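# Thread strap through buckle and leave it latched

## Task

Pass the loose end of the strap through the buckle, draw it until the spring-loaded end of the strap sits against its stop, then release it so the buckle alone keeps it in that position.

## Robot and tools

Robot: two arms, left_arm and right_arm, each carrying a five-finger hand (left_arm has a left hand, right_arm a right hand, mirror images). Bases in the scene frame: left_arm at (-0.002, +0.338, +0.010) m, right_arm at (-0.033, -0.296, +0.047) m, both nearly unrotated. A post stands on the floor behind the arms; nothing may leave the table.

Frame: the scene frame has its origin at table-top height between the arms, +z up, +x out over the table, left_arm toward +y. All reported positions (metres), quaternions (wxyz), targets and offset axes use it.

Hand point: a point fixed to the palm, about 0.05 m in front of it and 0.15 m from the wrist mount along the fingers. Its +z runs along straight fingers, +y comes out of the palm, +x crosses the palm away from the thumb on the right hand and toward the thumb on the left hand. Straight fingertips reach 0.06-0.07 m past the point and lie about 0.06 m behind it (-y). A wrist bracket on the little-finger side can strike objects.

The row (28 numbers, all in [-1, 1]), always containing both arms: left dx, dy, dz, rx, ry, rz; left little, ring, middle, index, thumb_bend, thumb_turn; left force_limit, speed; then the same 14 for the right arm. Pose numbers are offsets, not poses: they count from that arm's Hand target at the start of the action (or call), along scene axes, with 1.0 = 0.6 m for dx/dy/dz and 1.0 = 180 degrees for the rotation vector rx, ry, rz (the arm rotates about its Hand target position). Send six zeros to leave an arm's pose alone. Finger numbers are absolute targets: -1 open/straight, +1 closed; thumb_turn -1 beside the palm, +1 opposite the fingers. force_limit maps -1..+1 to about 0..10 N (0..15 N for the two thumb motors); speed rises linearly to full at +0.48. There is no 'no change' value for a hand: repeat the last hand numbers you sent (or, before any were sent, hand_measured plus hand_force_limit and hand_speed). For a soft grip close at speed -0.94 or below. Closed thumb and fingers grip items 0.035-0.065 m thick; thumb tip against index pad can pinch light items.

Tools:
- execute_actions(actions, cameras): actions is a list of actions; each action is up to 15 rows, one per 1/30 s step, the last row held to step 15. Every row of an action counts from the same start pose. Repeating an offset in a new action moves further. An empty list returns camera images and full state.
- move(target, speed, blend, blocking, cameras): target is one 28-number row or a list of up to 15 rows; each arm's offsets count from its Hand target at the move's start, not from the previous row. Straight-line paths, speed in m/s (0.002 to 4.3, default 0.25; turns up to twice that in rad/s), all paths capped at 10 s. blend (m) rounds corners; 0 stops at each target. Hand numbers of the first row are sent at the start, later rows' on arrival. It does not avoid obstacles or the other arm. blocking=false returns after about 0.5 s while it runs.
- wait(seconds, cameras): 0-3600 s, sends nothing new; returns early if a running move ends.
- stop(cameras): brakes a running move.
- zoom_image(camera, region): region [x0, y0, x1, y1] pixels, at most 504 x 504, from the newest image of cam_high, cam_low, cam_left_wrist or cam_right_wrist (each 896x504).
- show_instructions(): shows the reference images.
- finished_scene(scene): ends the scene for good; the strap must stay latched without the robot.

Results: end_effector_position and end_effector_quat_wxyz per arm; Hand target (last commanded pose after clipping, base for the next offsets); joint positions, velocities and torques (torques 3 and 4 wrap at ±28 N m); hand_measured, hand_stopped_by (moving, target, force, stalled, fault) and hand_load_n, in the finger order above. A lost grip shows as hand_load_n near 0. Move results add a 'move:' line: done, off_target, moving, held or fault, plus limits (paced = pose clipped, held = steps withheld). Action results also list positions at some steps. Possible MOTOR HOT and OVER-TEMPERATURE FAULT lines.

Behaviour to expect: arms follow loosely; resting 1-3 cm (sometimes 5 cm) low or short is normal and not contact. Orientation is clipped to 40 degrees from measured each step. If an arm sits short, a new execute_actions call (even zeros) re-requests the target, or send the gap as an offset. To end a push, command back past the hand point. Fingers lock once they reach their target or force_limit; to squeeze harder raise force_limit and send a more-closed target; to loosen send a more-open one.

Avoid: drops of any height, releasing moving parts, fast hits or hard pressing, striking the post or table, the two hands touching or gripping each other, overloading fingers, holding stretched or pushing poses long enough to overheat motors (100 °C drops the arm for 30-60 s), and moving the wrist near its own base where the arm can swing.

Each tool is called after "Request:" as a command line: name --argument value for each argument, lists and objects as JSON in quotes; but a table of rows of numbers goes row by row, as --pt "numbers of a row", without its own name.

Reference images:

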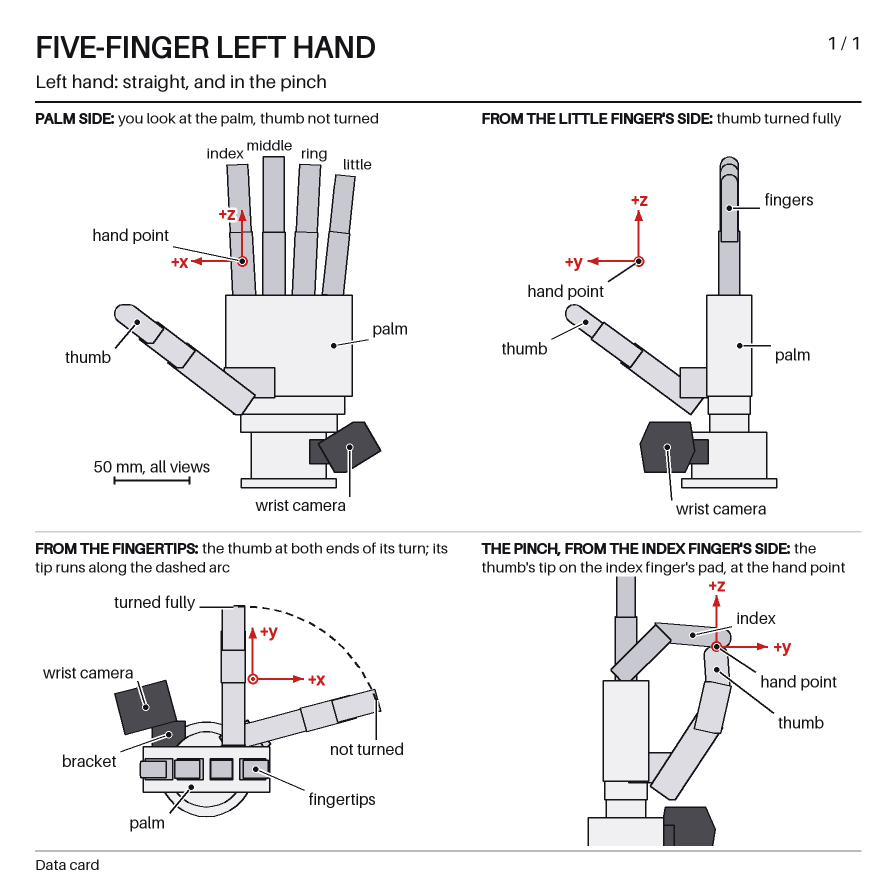

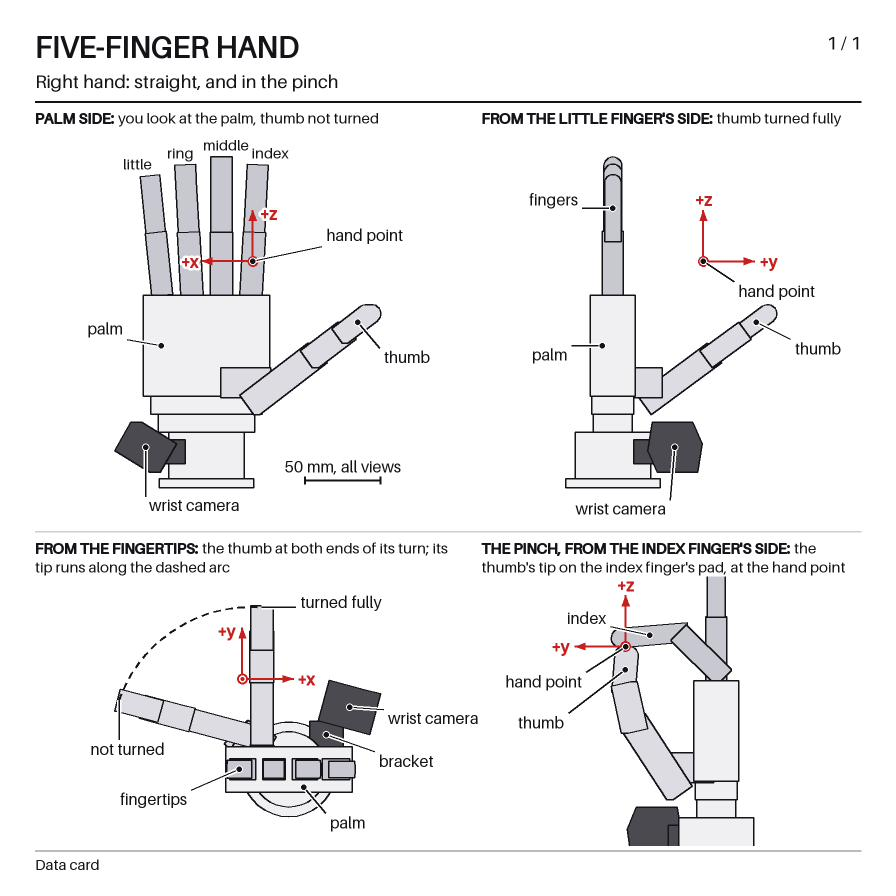

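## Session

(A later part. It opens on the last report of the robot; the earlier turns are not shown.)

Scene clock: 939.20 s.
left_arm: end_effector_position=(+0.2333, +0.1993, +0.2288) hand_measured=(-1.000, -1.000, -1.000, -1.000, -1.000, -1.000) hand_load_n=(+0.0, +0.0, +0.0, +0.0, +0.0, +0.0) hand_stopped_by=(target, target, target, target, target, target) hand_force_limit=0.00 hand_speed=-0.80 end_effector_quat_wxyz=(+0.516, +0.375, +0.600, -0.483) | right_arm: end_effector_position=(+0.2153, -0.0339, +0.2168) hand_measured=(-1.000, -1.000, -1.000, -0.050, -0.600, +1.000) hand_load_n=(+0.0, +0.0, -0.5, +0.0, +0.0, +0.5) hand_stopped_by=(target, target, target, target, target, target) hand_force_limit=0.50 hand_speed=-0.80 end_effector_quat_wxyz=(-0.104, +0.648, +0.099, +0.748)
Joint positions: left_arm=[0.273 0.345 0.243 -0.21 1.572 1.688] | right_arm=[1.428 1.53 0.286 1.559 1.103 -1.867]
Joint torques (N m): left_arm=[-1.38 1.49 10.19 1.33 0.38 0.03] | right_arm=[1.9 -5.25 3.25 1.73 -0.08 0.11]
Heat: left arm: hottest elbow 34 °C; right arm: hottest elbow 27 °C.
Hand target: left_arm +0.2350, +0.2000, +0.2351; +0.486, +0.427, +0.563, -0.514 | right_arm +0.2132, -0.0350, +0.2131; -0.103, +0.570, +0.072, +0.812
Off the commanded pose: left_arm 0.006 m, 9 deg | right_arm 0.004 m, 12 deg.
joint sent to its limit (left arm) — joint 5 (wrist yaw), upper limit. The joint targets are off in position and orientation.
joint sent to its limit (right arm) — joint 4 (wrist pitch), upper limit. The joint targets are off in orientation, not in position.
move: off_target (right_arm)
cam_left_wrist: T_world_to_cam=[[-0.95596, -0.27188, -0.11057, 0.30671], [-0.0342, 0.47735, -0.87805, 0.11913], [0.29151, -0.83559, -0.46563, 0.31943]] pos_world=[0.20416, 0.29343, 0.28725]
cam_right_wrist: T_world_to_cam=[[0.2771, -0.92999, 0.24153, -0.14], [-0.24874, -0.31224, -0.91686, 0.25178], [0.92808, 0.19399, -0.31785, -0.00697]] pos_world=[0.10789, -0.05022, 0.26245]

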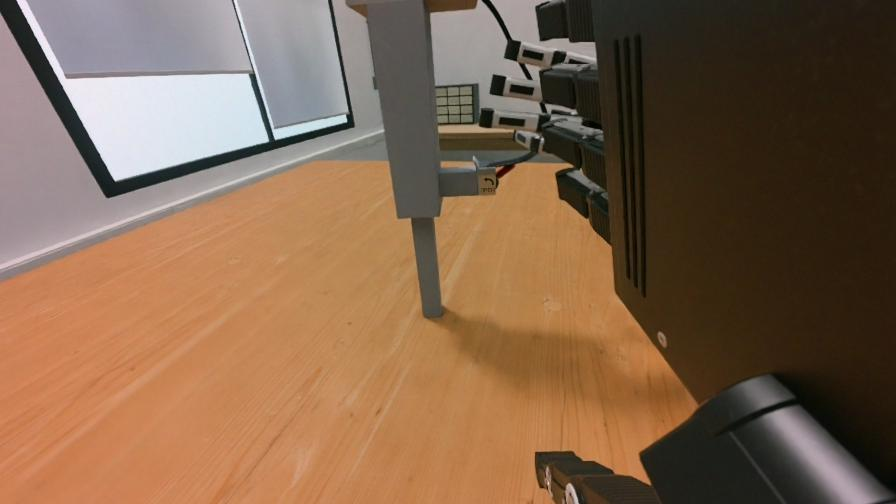

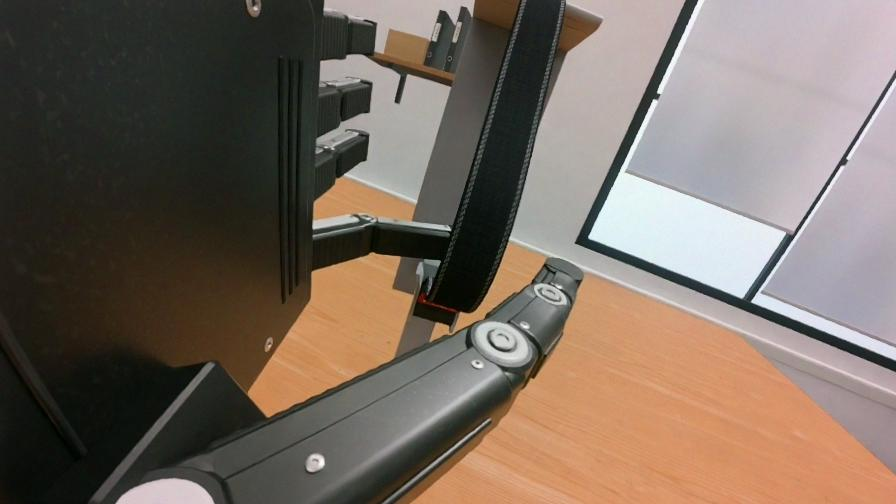

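Request:
move --pt "0 0 0 0 0 0 -1 -1 -1 -1 -1 -1 0 -0.8 0 -0.005 -0.012 0 0 0 -1 -1 -1 -0.05 0.05 1 0.5 -0.8" --pt "0 0 0 0 0 0 -1 -1 -1 -1 -1 -1 0 -0.8 0 -0.005 -0.012 0 0 0 -1 -1 -1 0.5 0.05 1 0.5 -0.8" --speed 0.08 --cameras '["cam_right_wrist","cam_left_wrist"]'

Request:
zoom_image --camera "cam_left_wrist" --region '[420, 0, 560, 220]'

Scene clock: 949.80 s.
left_arm: end_effector_position=(+0.2333, +0.1993, +0.2288) hand_measured=(-1.000, -1.000, -1.000, -1.000, -1.000, -1.000) hand_load_n=(+0.0, +0.0, +0.0, +0.0, +0.0, +0.0) hand_stopped_by=(target, target, target, target, target, target) hand_force_limit=0.00 hand_speed=-0.80 end_effector_quat_wxyz=(+0.516, +0.375, +0.600, -0.483) | right_arm: end_effector_position=(+0.2152, -0.0371, +0.2095) hand_measured=(-1.000, -1.000, -1.000, +0.224, +0.050, +1.000) hand_load_n=(+0.0, +0.0, +0.0, +8.5, +2.0, +0.0) hand_stopped_by=(target, target, target, force, target, target) hand_force_limit=0.50 hand_speed=-0.80 end_effector_quat_wxyz=(-0.103, +0.653, +0.099, +0.744)
Joint positions: left_arm=[0.273 0.345 0.243 -0.21 1.572 1.688] | right_arm=[1.427 1.544 0.276 1.559 1.107 -1.845]
Joint torques (N m): left_arm=[-1.26 1.49 10.19 1.33 0.38 0.04] | right_arm=[1.79 -5.25 3.07 1.73 -0.08 0.11]
Heat: left arm: hottest elbow 34 °C; right arm: hottest elbow 27 °C.
Hand target: left_arm +0.2350, +0.2000, +0.2351; +0.486, +0.427, +0.563, -0.514 | right_arm +0.2132, -0.0380, +0.2059; -0.103, +0.570, +0.072, +0.812
Off the commanded pose: left_arm 0.006 m, 9 deg | right_arm 0.004 m, 13 deg.
joint sent to its limit (left arm) — joint 5 (wrist yaw), upper limit. The joint targets are off in position and orientation.
joint sent to its limit (right arm) — joint 4 (wrist pitch), upper limit. The joint targets are off in orientation, not in position.
move: off_target (right_arm); target 2's new numbers were sent with right_arm's hand 0.004 m and 13 deg from that target
cam_left_wrist: T_world_to_cam=[[-0.95596, -0.27188, -0.11057, 0.30671], [-0.0342, 0.47735, -0.87805, 0.11913], [0.29151, -0.83559, -0.46563, 0.31943]] pos_world=[0.20416, 0.29343, 0.28725]
cam_right_wrist: T_world_to_cam=[[0.27694, -0.93032, 0.24045, -0.14103], [-0.25974, -0.3134, -0.91341, 0.24556], [0.92512, 0.19051, -0.32843, -0.00591]] pos_world=[0.1083, -0.05312, 0.25627]
Images, in order (width x height): cam_left_wrist 896x504, cam_right_wrist 896x504.

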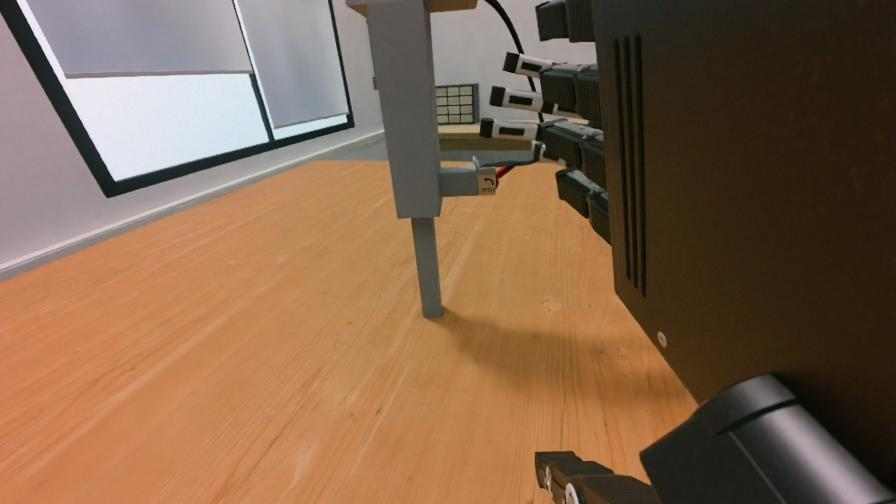

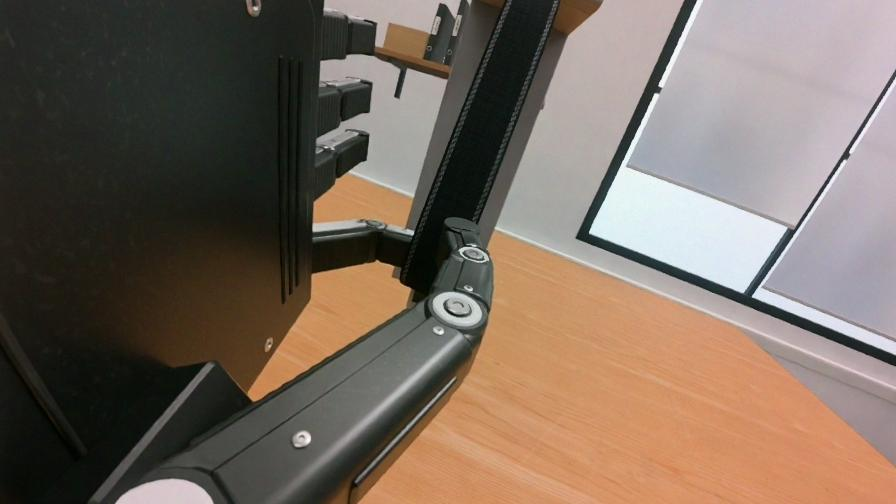

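Scaled by 2.291.

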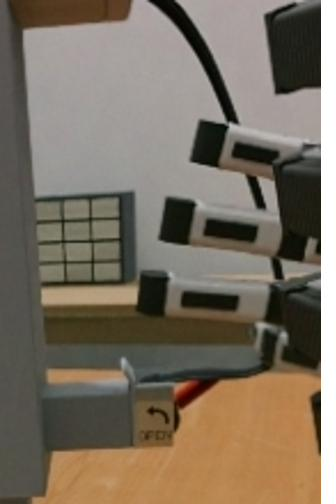

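Request:
move --pt "0 0 0 0 0 0 -1 -1 -1 -1 -1 -1 0 -0.8 0.037 0.013 0.093 0 0 0 -1 -1 -1 0.5 0.05 1 0.5 -0.8" --pt "0 0 0 0 0 0 -1 -1 -1 -1 -1 -1 0 -0.8 0.108 0.038 0.115 0 0 0 -1 -1 -1 0.5 0.05 1 0.5 -0.8" --speed 0.06 --blend 0.01 --cameras '["cam_right_wrist","cam_left_wrist"]'

Request:
zoom_image --camera "cam_left_wrist" --region '[420, 0, 560, 220]'

Scene clock: 958.77 s.
left_arm: end_effector_position=(+0.2333, +0.1993, +0.2288) hand_measured=(-1.000, -1.000, -1.000, -1.000, -1.000, -1.000) hand_load_n=(+0.0, +0.0, +0.0, +0.0, +0.0, +0.5) hand_stopped_by=(target, target, target, target, target, target) hand_force_limit=0.00 hand_speed=-0.80 end_effector_quat_wxyz=(+0.516, +0.375, +0.600, -0.483) | right_arm: end_effector_position=(+0.2720, -0.0249, +0.2626) hand_measured=(-1.000, -1.000, -1.000, +0.224, +0.050, +1.000) hand_load_n=(+0.5, +0.0, +0.0, +8.0, +2.0, +0.0) hand_stopped_by=(target, target, target, force, target, target) hand_force_limit=0.50 hand_speed=-0.80 end_effector_quat_wxyz=(-0.100, +0.605, +0.091, +0.785)
Joint positions: left_arm=[0.273 0.345 0.243 -0.21 1.572 1.688] | right_arm=[1.24 1.51 0.37 1.559 0.905 -1.93]
Joint torques (N m): left_arm=[-1.26 1.44 10.19 1.33 0.38 0.03] | right_arm=[0.03 -5.83 7.34 1.77 -0.69 -0.16]
Heat: left arm: hottest elbow 34 °C; right arm: hottest elbow 27 °C.
Hand target: left_arm +0.2350, +0.2000, +0.2351; +0.486, +0.427, +0.563, -0.514 | right_arm +0.2780, -0.0152, +0.2749; -0.103, +0.570, +0.072, +0.812
Off the commanded pose: left_arm 0.006 m, 9 deg | right_arm 0.017 m, 6 deg.
joint sent to its limit (left arm) — joint 5 (wrist yaw), upper limit. The joint targets are off in position and orientation.
joint sent to its limit (right arm) — joint 4 (wrist pitch), upper limit. The joint targets are off in position and orientation.
move: off_target (right_arm)
cam_left_wrist: T_world_to_cam=[[-0.95596, -0.27188, -0.11057, 0.30671], [-0.0342, 0.47735, -0.87805, 0.11913], [0.29151, -0.83559, -0.46563, 0.31943]] pos_world=[0.20416, 0.29343, 0.28725]
cam_right_wrist: T_world_to_cam=[[0.23476, -0.93988, 0.24803, -0.14894], [-0.14929, -0.28699, -0.94623, 0.29189], [0.96052, 0.18511, -0.20769, -0.08472]] pos_world=[0.15991, -0.04053, 0.29554]
Images, in order (width x height): cam_left_wrist 896x504, cam_right_wrist 896x504.

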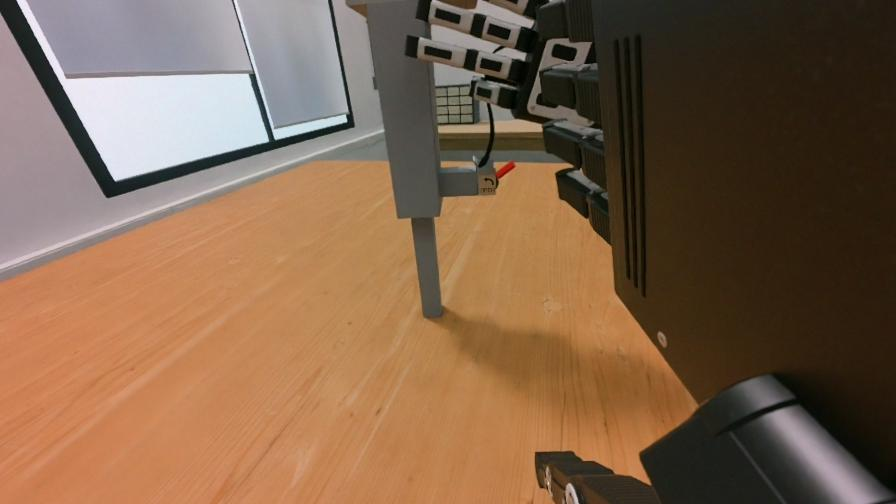

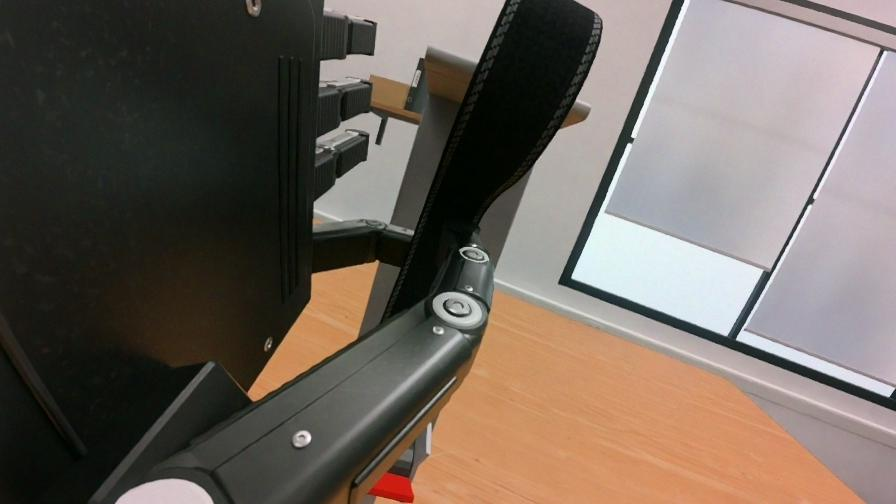

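Scaled by 2.291.

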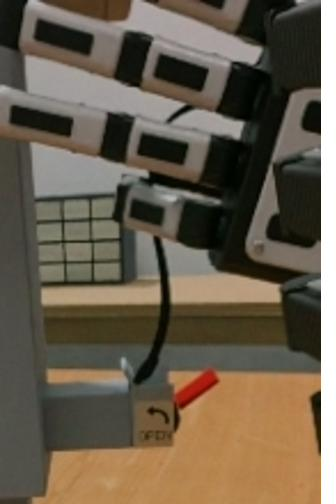

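Request:
move --pt "0 0 0 0 0 0 -1 -1 -1 -1 -1 -1 0 -0.8 0.01 0.003 -0.05 0 0 0 -1 -1 -1 0.5 0.05 1 0.5 -0.8" --speed 0.06 --cameras '["cam_left_wrist"]'

Request:
zoom_image --camera "cam_left_wrist" --region '[420, 0, 560, 220]'

Scene clock: 963.77 s.
left_arm: end_effector_position=(+0.2333, +0.1993, +0.2288) hand_measured=(-1.000, -1.000, -1.000, -1.000, -1.000, -1.000) hand_load_n=(+0.0, +0.0, +0.0, +0.0, +0.0, +0.0) hand_stopped_by=(target, target, target, target, target, target) hand_force_limit=0.00 hand_speed=-0.80 end_effector_quat_wxyz=(+0.516, +0.375, +0.600, -0.483) | right_arm: end_effector_position=(+0.2761, -0.0202, +0.2370) hand_measured=(-1.000, -1.000, -1.000, +0.224, +0.050, +1.000) hand_load_n=(+0.0, +0.0, +0.0, +8.0, +2.0, +0.0) hand_stopped_by=(target, target, target, force, target, target) hand_force_limit=0.50 hand_speed=-0.80 end_effector_quat_wxyz=(-0.093, +0.619, +0.105, +0.773)
Joint positions: left_arm=[0.273 0.345 0.243 -0.21 1.572 1.688] | right_arm=[1.232 1.581 0.37 1.559 0.899 -1.896]
Joint torques (N m): left_arm=[-1.26 1.55 10.18 1.33 0.37 0.03] | right_arm=[-0.03 -6.3 6.46 1.83 -0.53 0.11]
Heat: left arm: hottest elbow 34 °C; right arm: hottest elbow 27 °C.
Hand target: left_arm +0.2350, +0.2000, +0.2351; +0.486, +0.427, +0.563, -0.514 | right_arm +0.2840, -0.0134, +0.2449; -0.103, +0.570, +0.072, +0.812
Off the commanded pose: left_arm 0.006 m, 9 deg | right_arm 0.013 m, 8 deg.
joint sent to its limit (left arm) — joint 5 (wrist yaw), upper limit. The joint targets are off in position and orientation.
joint sent to its limit (right arm) — joint 4 (wrist pitch), upper limit. The joint targets are off in position and orientation.
move: off_target (right_arm)
cam_left_wrist: T_world_to_cam=[[-0.95596, -0.27188, -0.11057, 0.30671], [-0.0342, 0.47735, -0.87805, 0.11913], [0.29151, -0.83559, -0.46563, 0.31943]] pos_world=[0.20416, 0.29343, 0.28725]

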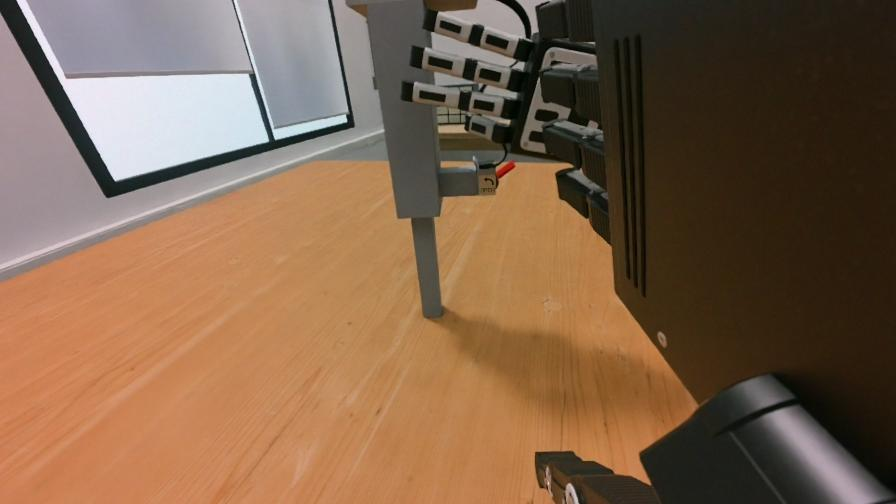

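Scaled by 2.291.

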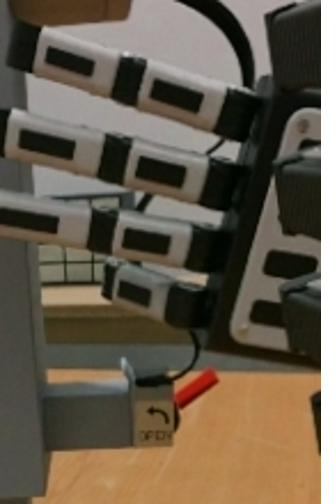

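Request:
execute_actions --actions '[]' --cameras '["cam_low","cam_high"]'

Request:
zoom_image --camera "cam_low" --region '[345, 210, 385, 270]'

Request:
zoom_image --camera "cam_high" --region '[325, 135, 365, 175]'

Scene clock: 971.27 s.
left_arm: end_effector_position=(+0.2333, +0.1993, +0.2288) hand_measured=(-1.000, -1.000, -1.000, -1.000, -1.000, -1.000) hand_load_n=(+0.0, +0.0, +0.0, +0.0, +0.0, +0.0) hand_stopped_by=(target, target, target, target, target, target) hand_force_limit=0.00 hand_speed=-0.80 end_effector_quat_wxyz=(+0.516, +0.375, +0.600, -0.483) | right_arm: end_effector_position=(+0.2761, -0.0202, +0.2370) hand_measured=(-1.000, -1.000, -1.000, +0.224, +0.050, +1.000) hand_load_n=(+0.0, +0.0, +0.0, +8.0, +2.0, +0.0) hand_stopped_by=(target, target, target, force, target, target) hand_force_limit=0.50 hand_speed=-0.80 end_effector_quat_wxyz=(-0.093, +0.619, +0.105, +0.773)
Joint positions: left_arm=[0.273 0.345 0.243 -0.21 1.572 1.688] | right_arm=[1.232 1.581 0.37 1.559 0.899 -1.896]
Joint velocities: within noise
Joint torques (N m): left_arm=[-1.26 1.55 10.17 1.31 0.37 0.04] | right_arm=[-0.03 -6.3 6.43 1.83 -0.53 0.12]
Heat: left arm: hottest elbow 34 °C; right arm: hottest elbow 27 °C.
Hand target: left_arm +0.2350, +0.2000, +0.2351; +0.486, +0.427, +0.563, -0.514 | right_arm +0.2840, -0.0134, +0.2449; -0.103, +0.570, +0.072, +0.812
Off the commanded pose: left_arm 0.006 m, 9 deg | right_arm 0.013 m, 8 deg.
Images, in order (width x height): cam_high 896x504, cam_low 896x504.

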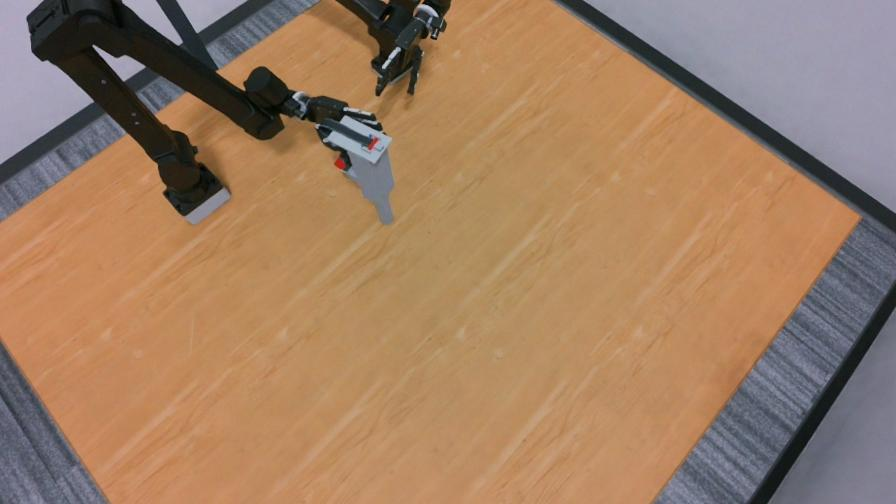

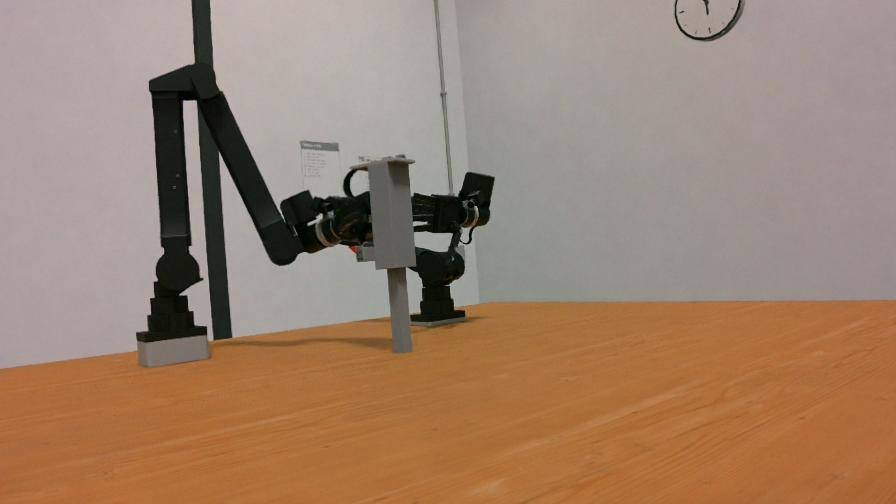

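Scaled by 8.400.

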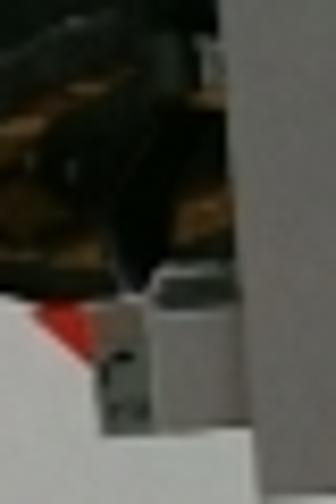

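Scaled by 12.600.

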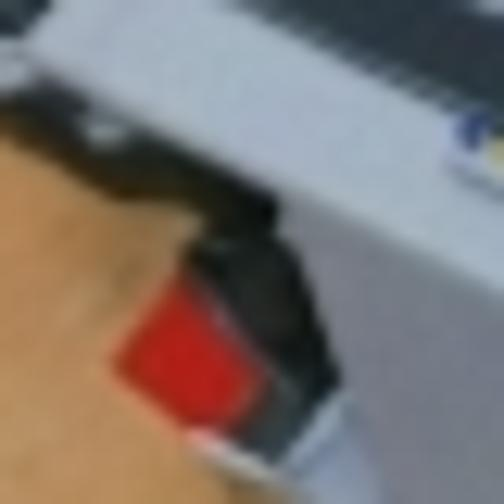

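Request:
move --pt "0 0 0 0 0 0 -1 -1 -1 -1 -1 -1 0 -0.8 -0.01 -0.003 0.05 0 0 0 -1 -1 -1 0.5 0.05 1 0.5 -0.8" --pt "0 0 0 0 0 0 -1 -1 -1 -1 -1 -1 0 -0.8 0.02 0.005 0.043 0 0 0 -1 -1 -1 0.5 0.05 1 0.5 -0.8" --pt "0 0 0 0 0 0 -1 -1 -1 -1 -1 -1 0 -0.8 0.028 0.007 0.01 0 0 0 -1 -1 -1 0.5 0.05 1 0.5 -0.8" --speed 0.06 --cameras '["cam_left_wrist","cam_right_wrist"]'

Request:
zoom_image --camera "cam_left_wrist" --region '[420, 0, 560, 220]'

Scene clock: 1013.57 s.
left_arm: end_effector_position=(+0.2333, +0.1993, +0.2288) hand_measured=(-1.000, -1.000, -1.000, -1.000, -1.000, -1.000) hand_load_n=(+0.0, +0.0, +0.0, +0.0, +0.0, +0.0) hand_stopped_by=(target, target, target, target, target, target) hand_force_limit=0.00 hand_speed=-0.80 end_effector_quat_wxyz=(+0.516, +0.375, +0.600, -0.483) | right_arm: end_effector_position=(+0.2908, -0.0153, +0.2420) hand_measured=(-1.000, -1.000, -1.000, +0.224, +0.050, +1.000) hand_load_n=(+0.0, +0.0, +0.0, +8.5, +1.5, +0.0) hand_stopped_by=(target, target, target, force, target, target) hand_force_limit=0.50 hand_speed=-0.80 end_effector_quat_wxyz=(-0.093, +0.611, +0.104, +0.779)
Joint positions: left_arm=[0.273 0.345 0.243 -0.21 1.572 1.688] | right_arm=[1.192 1.597 0.399 1.559 0.857 -1.897]
Joint torques (N m): left_arm=[-1.26 1.49 10.15 1.32 0.37 0.04] | right_arm=[-0.03 -6.65 6.79 1.85 -0.58 0.12]
Heat: left arm: hottest elbow 34 °C; right arm: hottest elbow 28 °C.
Hand target: left_arm +0.2350, +0.2000, +0.2351; +0.486, +0.427, +0.563, -0.514 | right_arm +0.3008, -0.0092, +0.2509; -0.103, +0.570, +0.072, +0.812
Off the commanded pose: left_arm 0.006 m, 9 deg | right_arm 0.015 m, 7 deg.
joint sent to its limit (left arm) — joint 5 (wrist yaw), upper limit. The joint targets are off in position and orientation.
joint sent to its limit (right arm) — joint 4 (wrist pitch), upper limit. The joint targets are off in position and orientation.
move: off_target (right_arm)
cam_left_wrist: T_world_to_cam=[[-0.95596, -0.27188, -0.11057, 0.30671], [-0.0342, 0.47735, -0.87805, 0.11913], [0.29151, -0.83559, -0.46563, 0.31943]] pos_world=[0.20416, 0.29343, 0.28725]
cam_right_wrist: T_world_to_cam=[[0.24209, -0.93081, 0.27382, -0.14741], [-0.16019, -0.31669, -0.9349, 0.27798], [0.95694, 0.18247, -0.22578, -0.10347]] pos_world=[0.17924, -0.0303, 0.27689]

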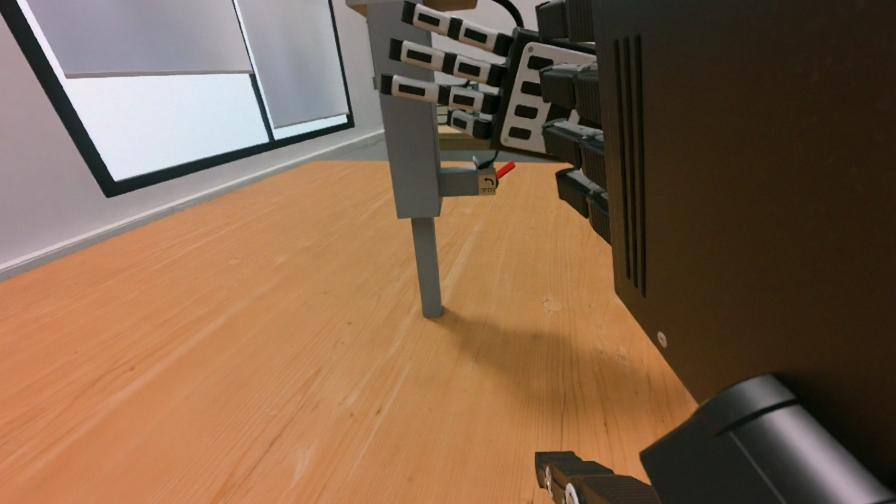

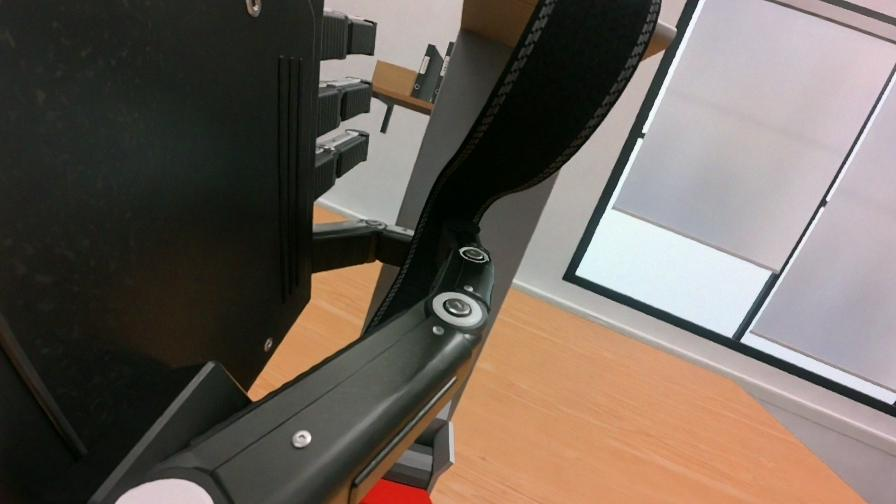

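Scaled by 2.291.

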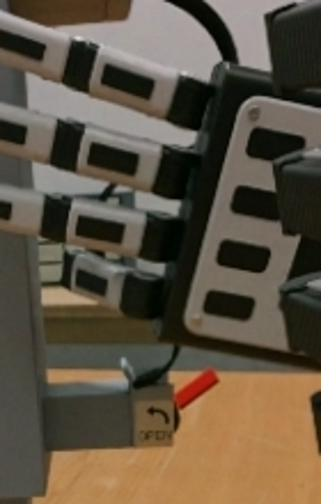

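Request:
wait --seconds 0.1 --cameras '["cam_left_wrist","cam_low","cam_high","cam_right_wrist"]'

Scene clock: 1030.60 s.
left_arm: end_effector_position=(+0.2333, +0.1993, +0.2288) hand_measured=(-1.000, -1.000, -1.000, -1.000, -1.000, -1.000) hand_load_n=(+0.0, +0.0, +0.0, +0.0, +0.0, +0.0) hand_stopped_by=(target, target, target, target, target, target) hand_force_limit=0.00 hand_speed=-0.80 end_effector_quat_wxyz=(+0.516, +0.375, +0.600, -0.483) | right_arm: end_effector_position=(+0.2908, -0.0153, +0.2420) hand_measured=(-1.000, -1.000, -1.000, +0.224, +0.050, +1.000) hand_load_n=(+0.0, +0.0, +0.0, +8.5, +2.0, +0.0) hand_stopped_by=(target, target, target, force, target, target) hand_force_limit=0.50 hand_speed=-0.80 end_effector_quat_wxyz=(-0.093, +0.611, +0.104, +0.779)
Joint positions: left_arm=[0.273 0.345 0.243 -0.21 1.572 1.688] | right_arm=[1.192 1.597 0.399 1.559 0.857 -1.897]
Joint torques (N m): left_arm=[-1.2 1.38 10.15 1.35 0.37 0.03] | right_arm=[-0.03 -6.59 6.79 1.85 -0.58 0.12]
Heat: left arm: hottest elbow 34 °C; right arm: hottest elbow 28 °C.
Hand target: left_arm +0.2350, +0.2000, +0.2351; +0.486, +0.427, +0.563, -0.514 | right_arm +0.3008, -0.0092, +0.2509; -0.103, +0.570, +0.072, +0.812
Off the commanded pose: left_arm 0.006 m, 9 deg | right_arm 0.015 m, 7 deg.
wait: 0.10 s; at rest from the start
cam_left_wrist: T_world_to_cam=[[-0.95596, -0.27188, -0.11057, 0.30671], [-0.0342, 0.47735, -0.87805, 0.11913], [0.29151, -0.83559, -0.46563, 0.31943]] pos_world=[0.20416, 0.29343, 0.28725]
cam_right_wrist: T_world_to_cam=[[0.24209, -0.93081, 0.27382, -0.14741], [-0.16019, -0.31669, -0.9349, 0.27798], [0.95694, 0.18247, -0.22578, -0.10347]] pos_world=[0.17924, -0.0303, 0.27689]

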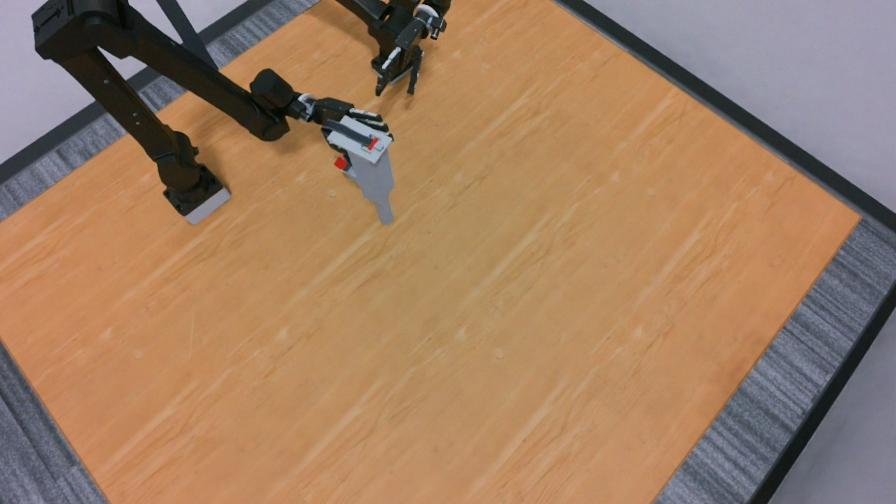

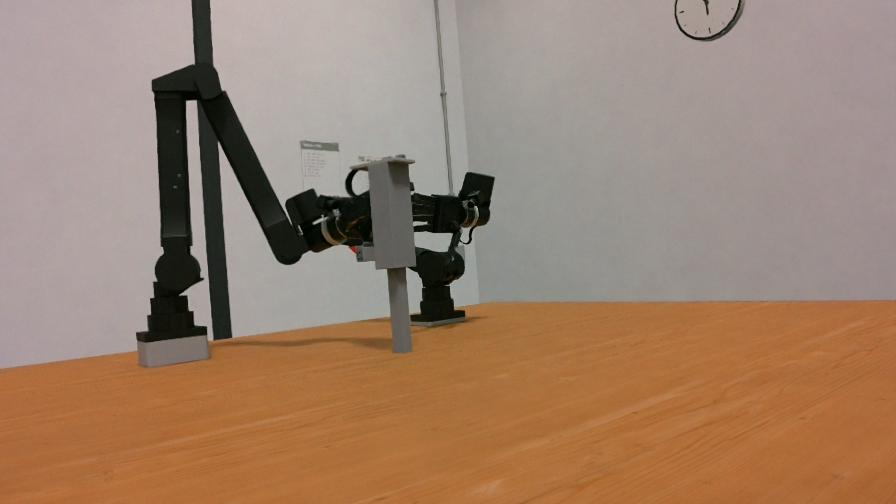

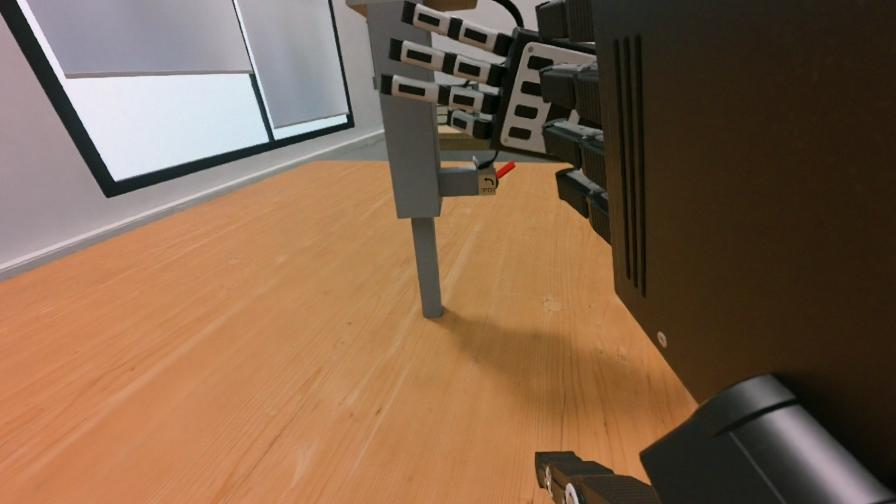

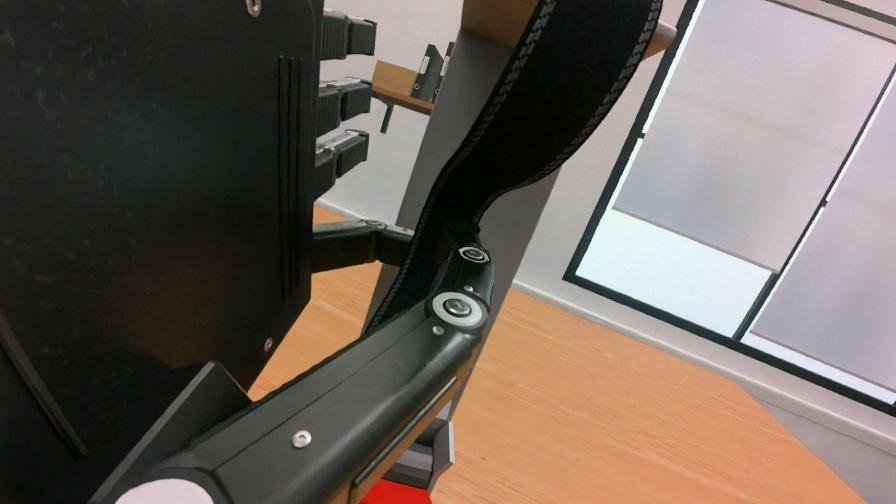

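Request:
zoom_image --camera "cam_left_wrist" --region '[420, 110, 530, 220]'

Request:
zoom_image --camera "cam_low" --region '[335, 220, 395, 280]'

Scaled by 4.582.

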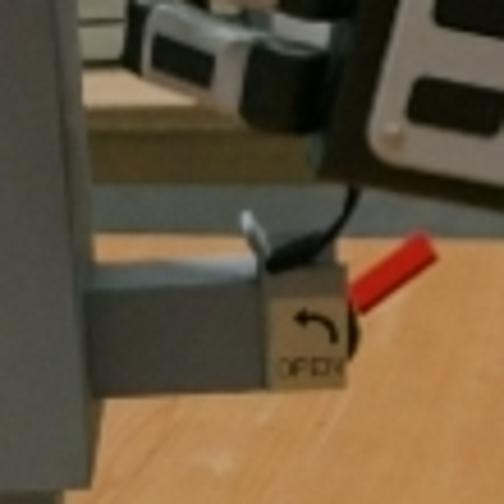

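Scaled by 8.400.

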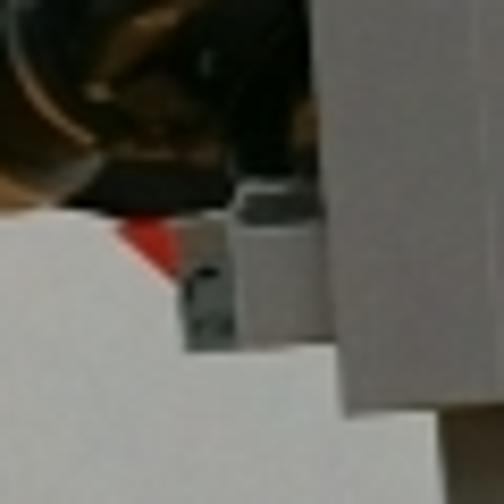

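Request:
move --target '[0,0,0,0,0,0,-1,-1,-1,-1,-1,-1,0,-0.8,0,0,0,0,0,0,-1,-1,-1,-0.05,-0.4,1,0.5,-0.8]' --cameras '["cam_left_wrist","cam_low","cam_right_wrist"]'

Request:
zoom_image --camera "cam_left_wrist" --region '[420, 0, 560, 220]'

Scene clock: 1049.27 s.
left_arm: end_effector_position=(+0.2333, +0.1993, +0.2288) hand_measured=(-1.000, -1.000, -1.000, -1.000, -1.000, -1.000) hand_load_n=(+0.0, +0.0, +0.5, +0.0, +0.0, +0.0) hand_stopped_by=(target, target, target, target, target, target) hand_force_limit=0.00 hand_speed=-0.80 end_effector_quat_wxyz=(+0.516, +0.375, +0.600, -0.483) | right_arm: end_effector_position=(+0.2908, -0.0156, +0.2425) hand_measured=(-1.000, -1.000, -1.000, -0.048, -0.400, +1.000) hand_load_n=(+0.0, +0.0, +0.0, -5.5, +0.0, +0.5) hand_stopped_by=(target, target, target, target, target, target) hand_force_limit=0.50 hand_speed=-0.80 end_effector_quat_wxyz=(-0.090, +0.611, +0.106, +0.779)
Joint positions: left_arm=[0.273 0.345 0.243 -0.21 1.572 1.688] | right_arm=[1.192 1.597 0.399 1.559 0.857 -1.905]
Joint torques (N m): left_arm=[-1.2 1.49 10.18 1.31 0.38 0.03] | right_arm=[-0.09 -6.65 6.78 1.84 -0.57 0.11]
Heat: left arm: hottest elbow 34 °C; right arm: hottest elbow 28 °C.
Hand target: left_arm +0.2350, +0.2000, +0.2351; +0.486, +0.427, +0.563, -0.514 | right_arm +0.3008, -0.0092, +0.2509; -0.103, +0.570, +0.072, +0.812
Off the commanded pose: left_arm 0.006 m, 9 deg | right_arm 0.015 m, 7 deg.
joint sent to its limit (left arm) — joint 5 (wrist yaw), upper limit. The joint targets are off in position and orientation.
joint sent to its limit (right arm) — joint 4 (wrist pitch), upper limit. The joint targets are off in position and orientation.
move: done
cam_left_wrist: T_world_to_cam=[[-0.95596, -0.27188, -0.11057, 0.30671], [-0.0342, 0.47735, -0.87805, 0.11913], [0.29151, -0.83559, -0.46563, 0.31943]] pos_world=[0.20416, 0.29343, 0.28725]
cam_right_wrist: T_world_to_cam=[[0.23991, -0.92926, 0.28094, -0.14883], [-0.15881, -0.32306, -0.93296, 0.27743], [0.95772, 0.17921, -0.22508, -0.10375]] pos_world=[0.17913, -0.03008, 0.27729]
Images, in order (width x height): cam_low 896x504, cam_left_wrist 896x504, cam_right_wrist 896x504.

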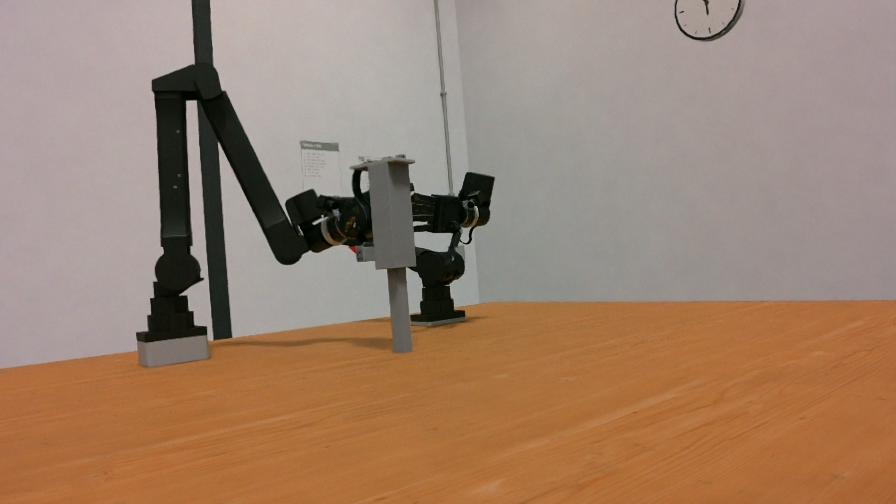

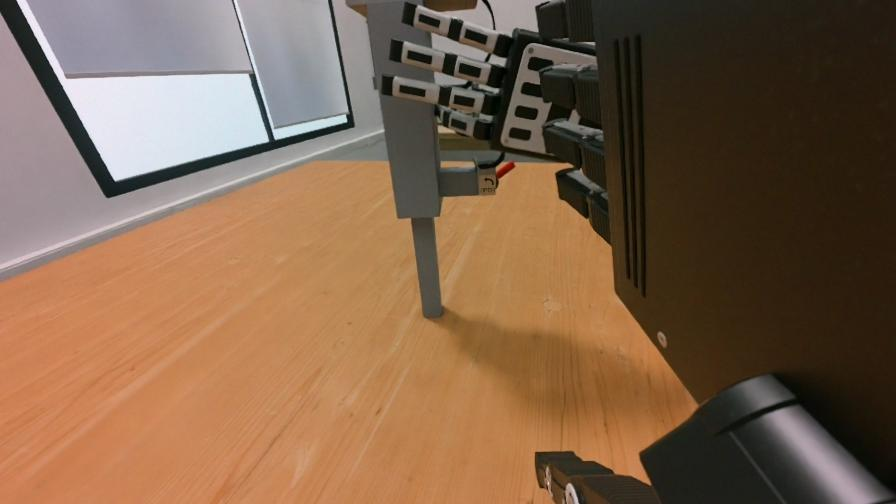

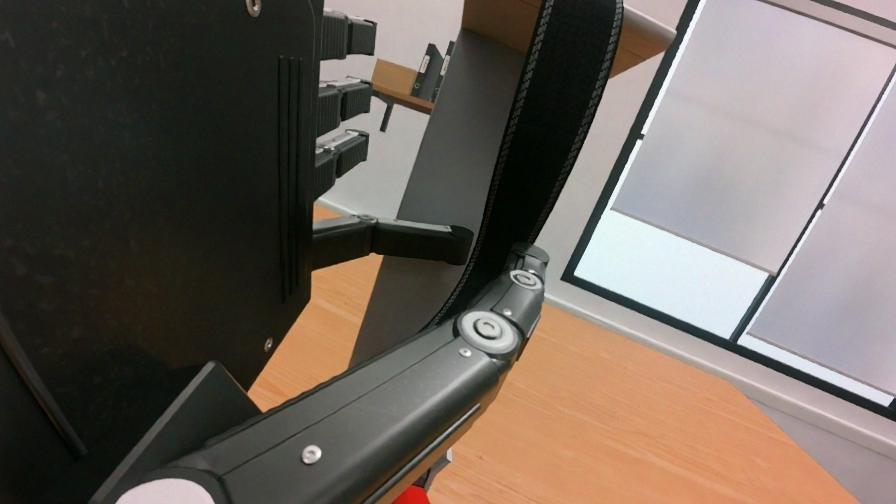

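Scaled by 2.291.

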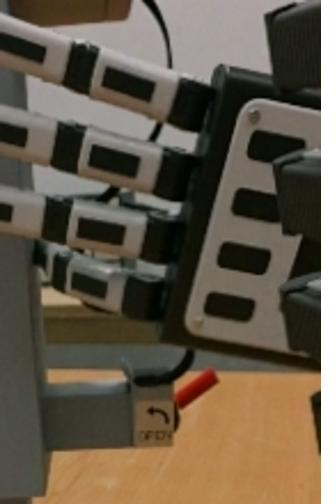

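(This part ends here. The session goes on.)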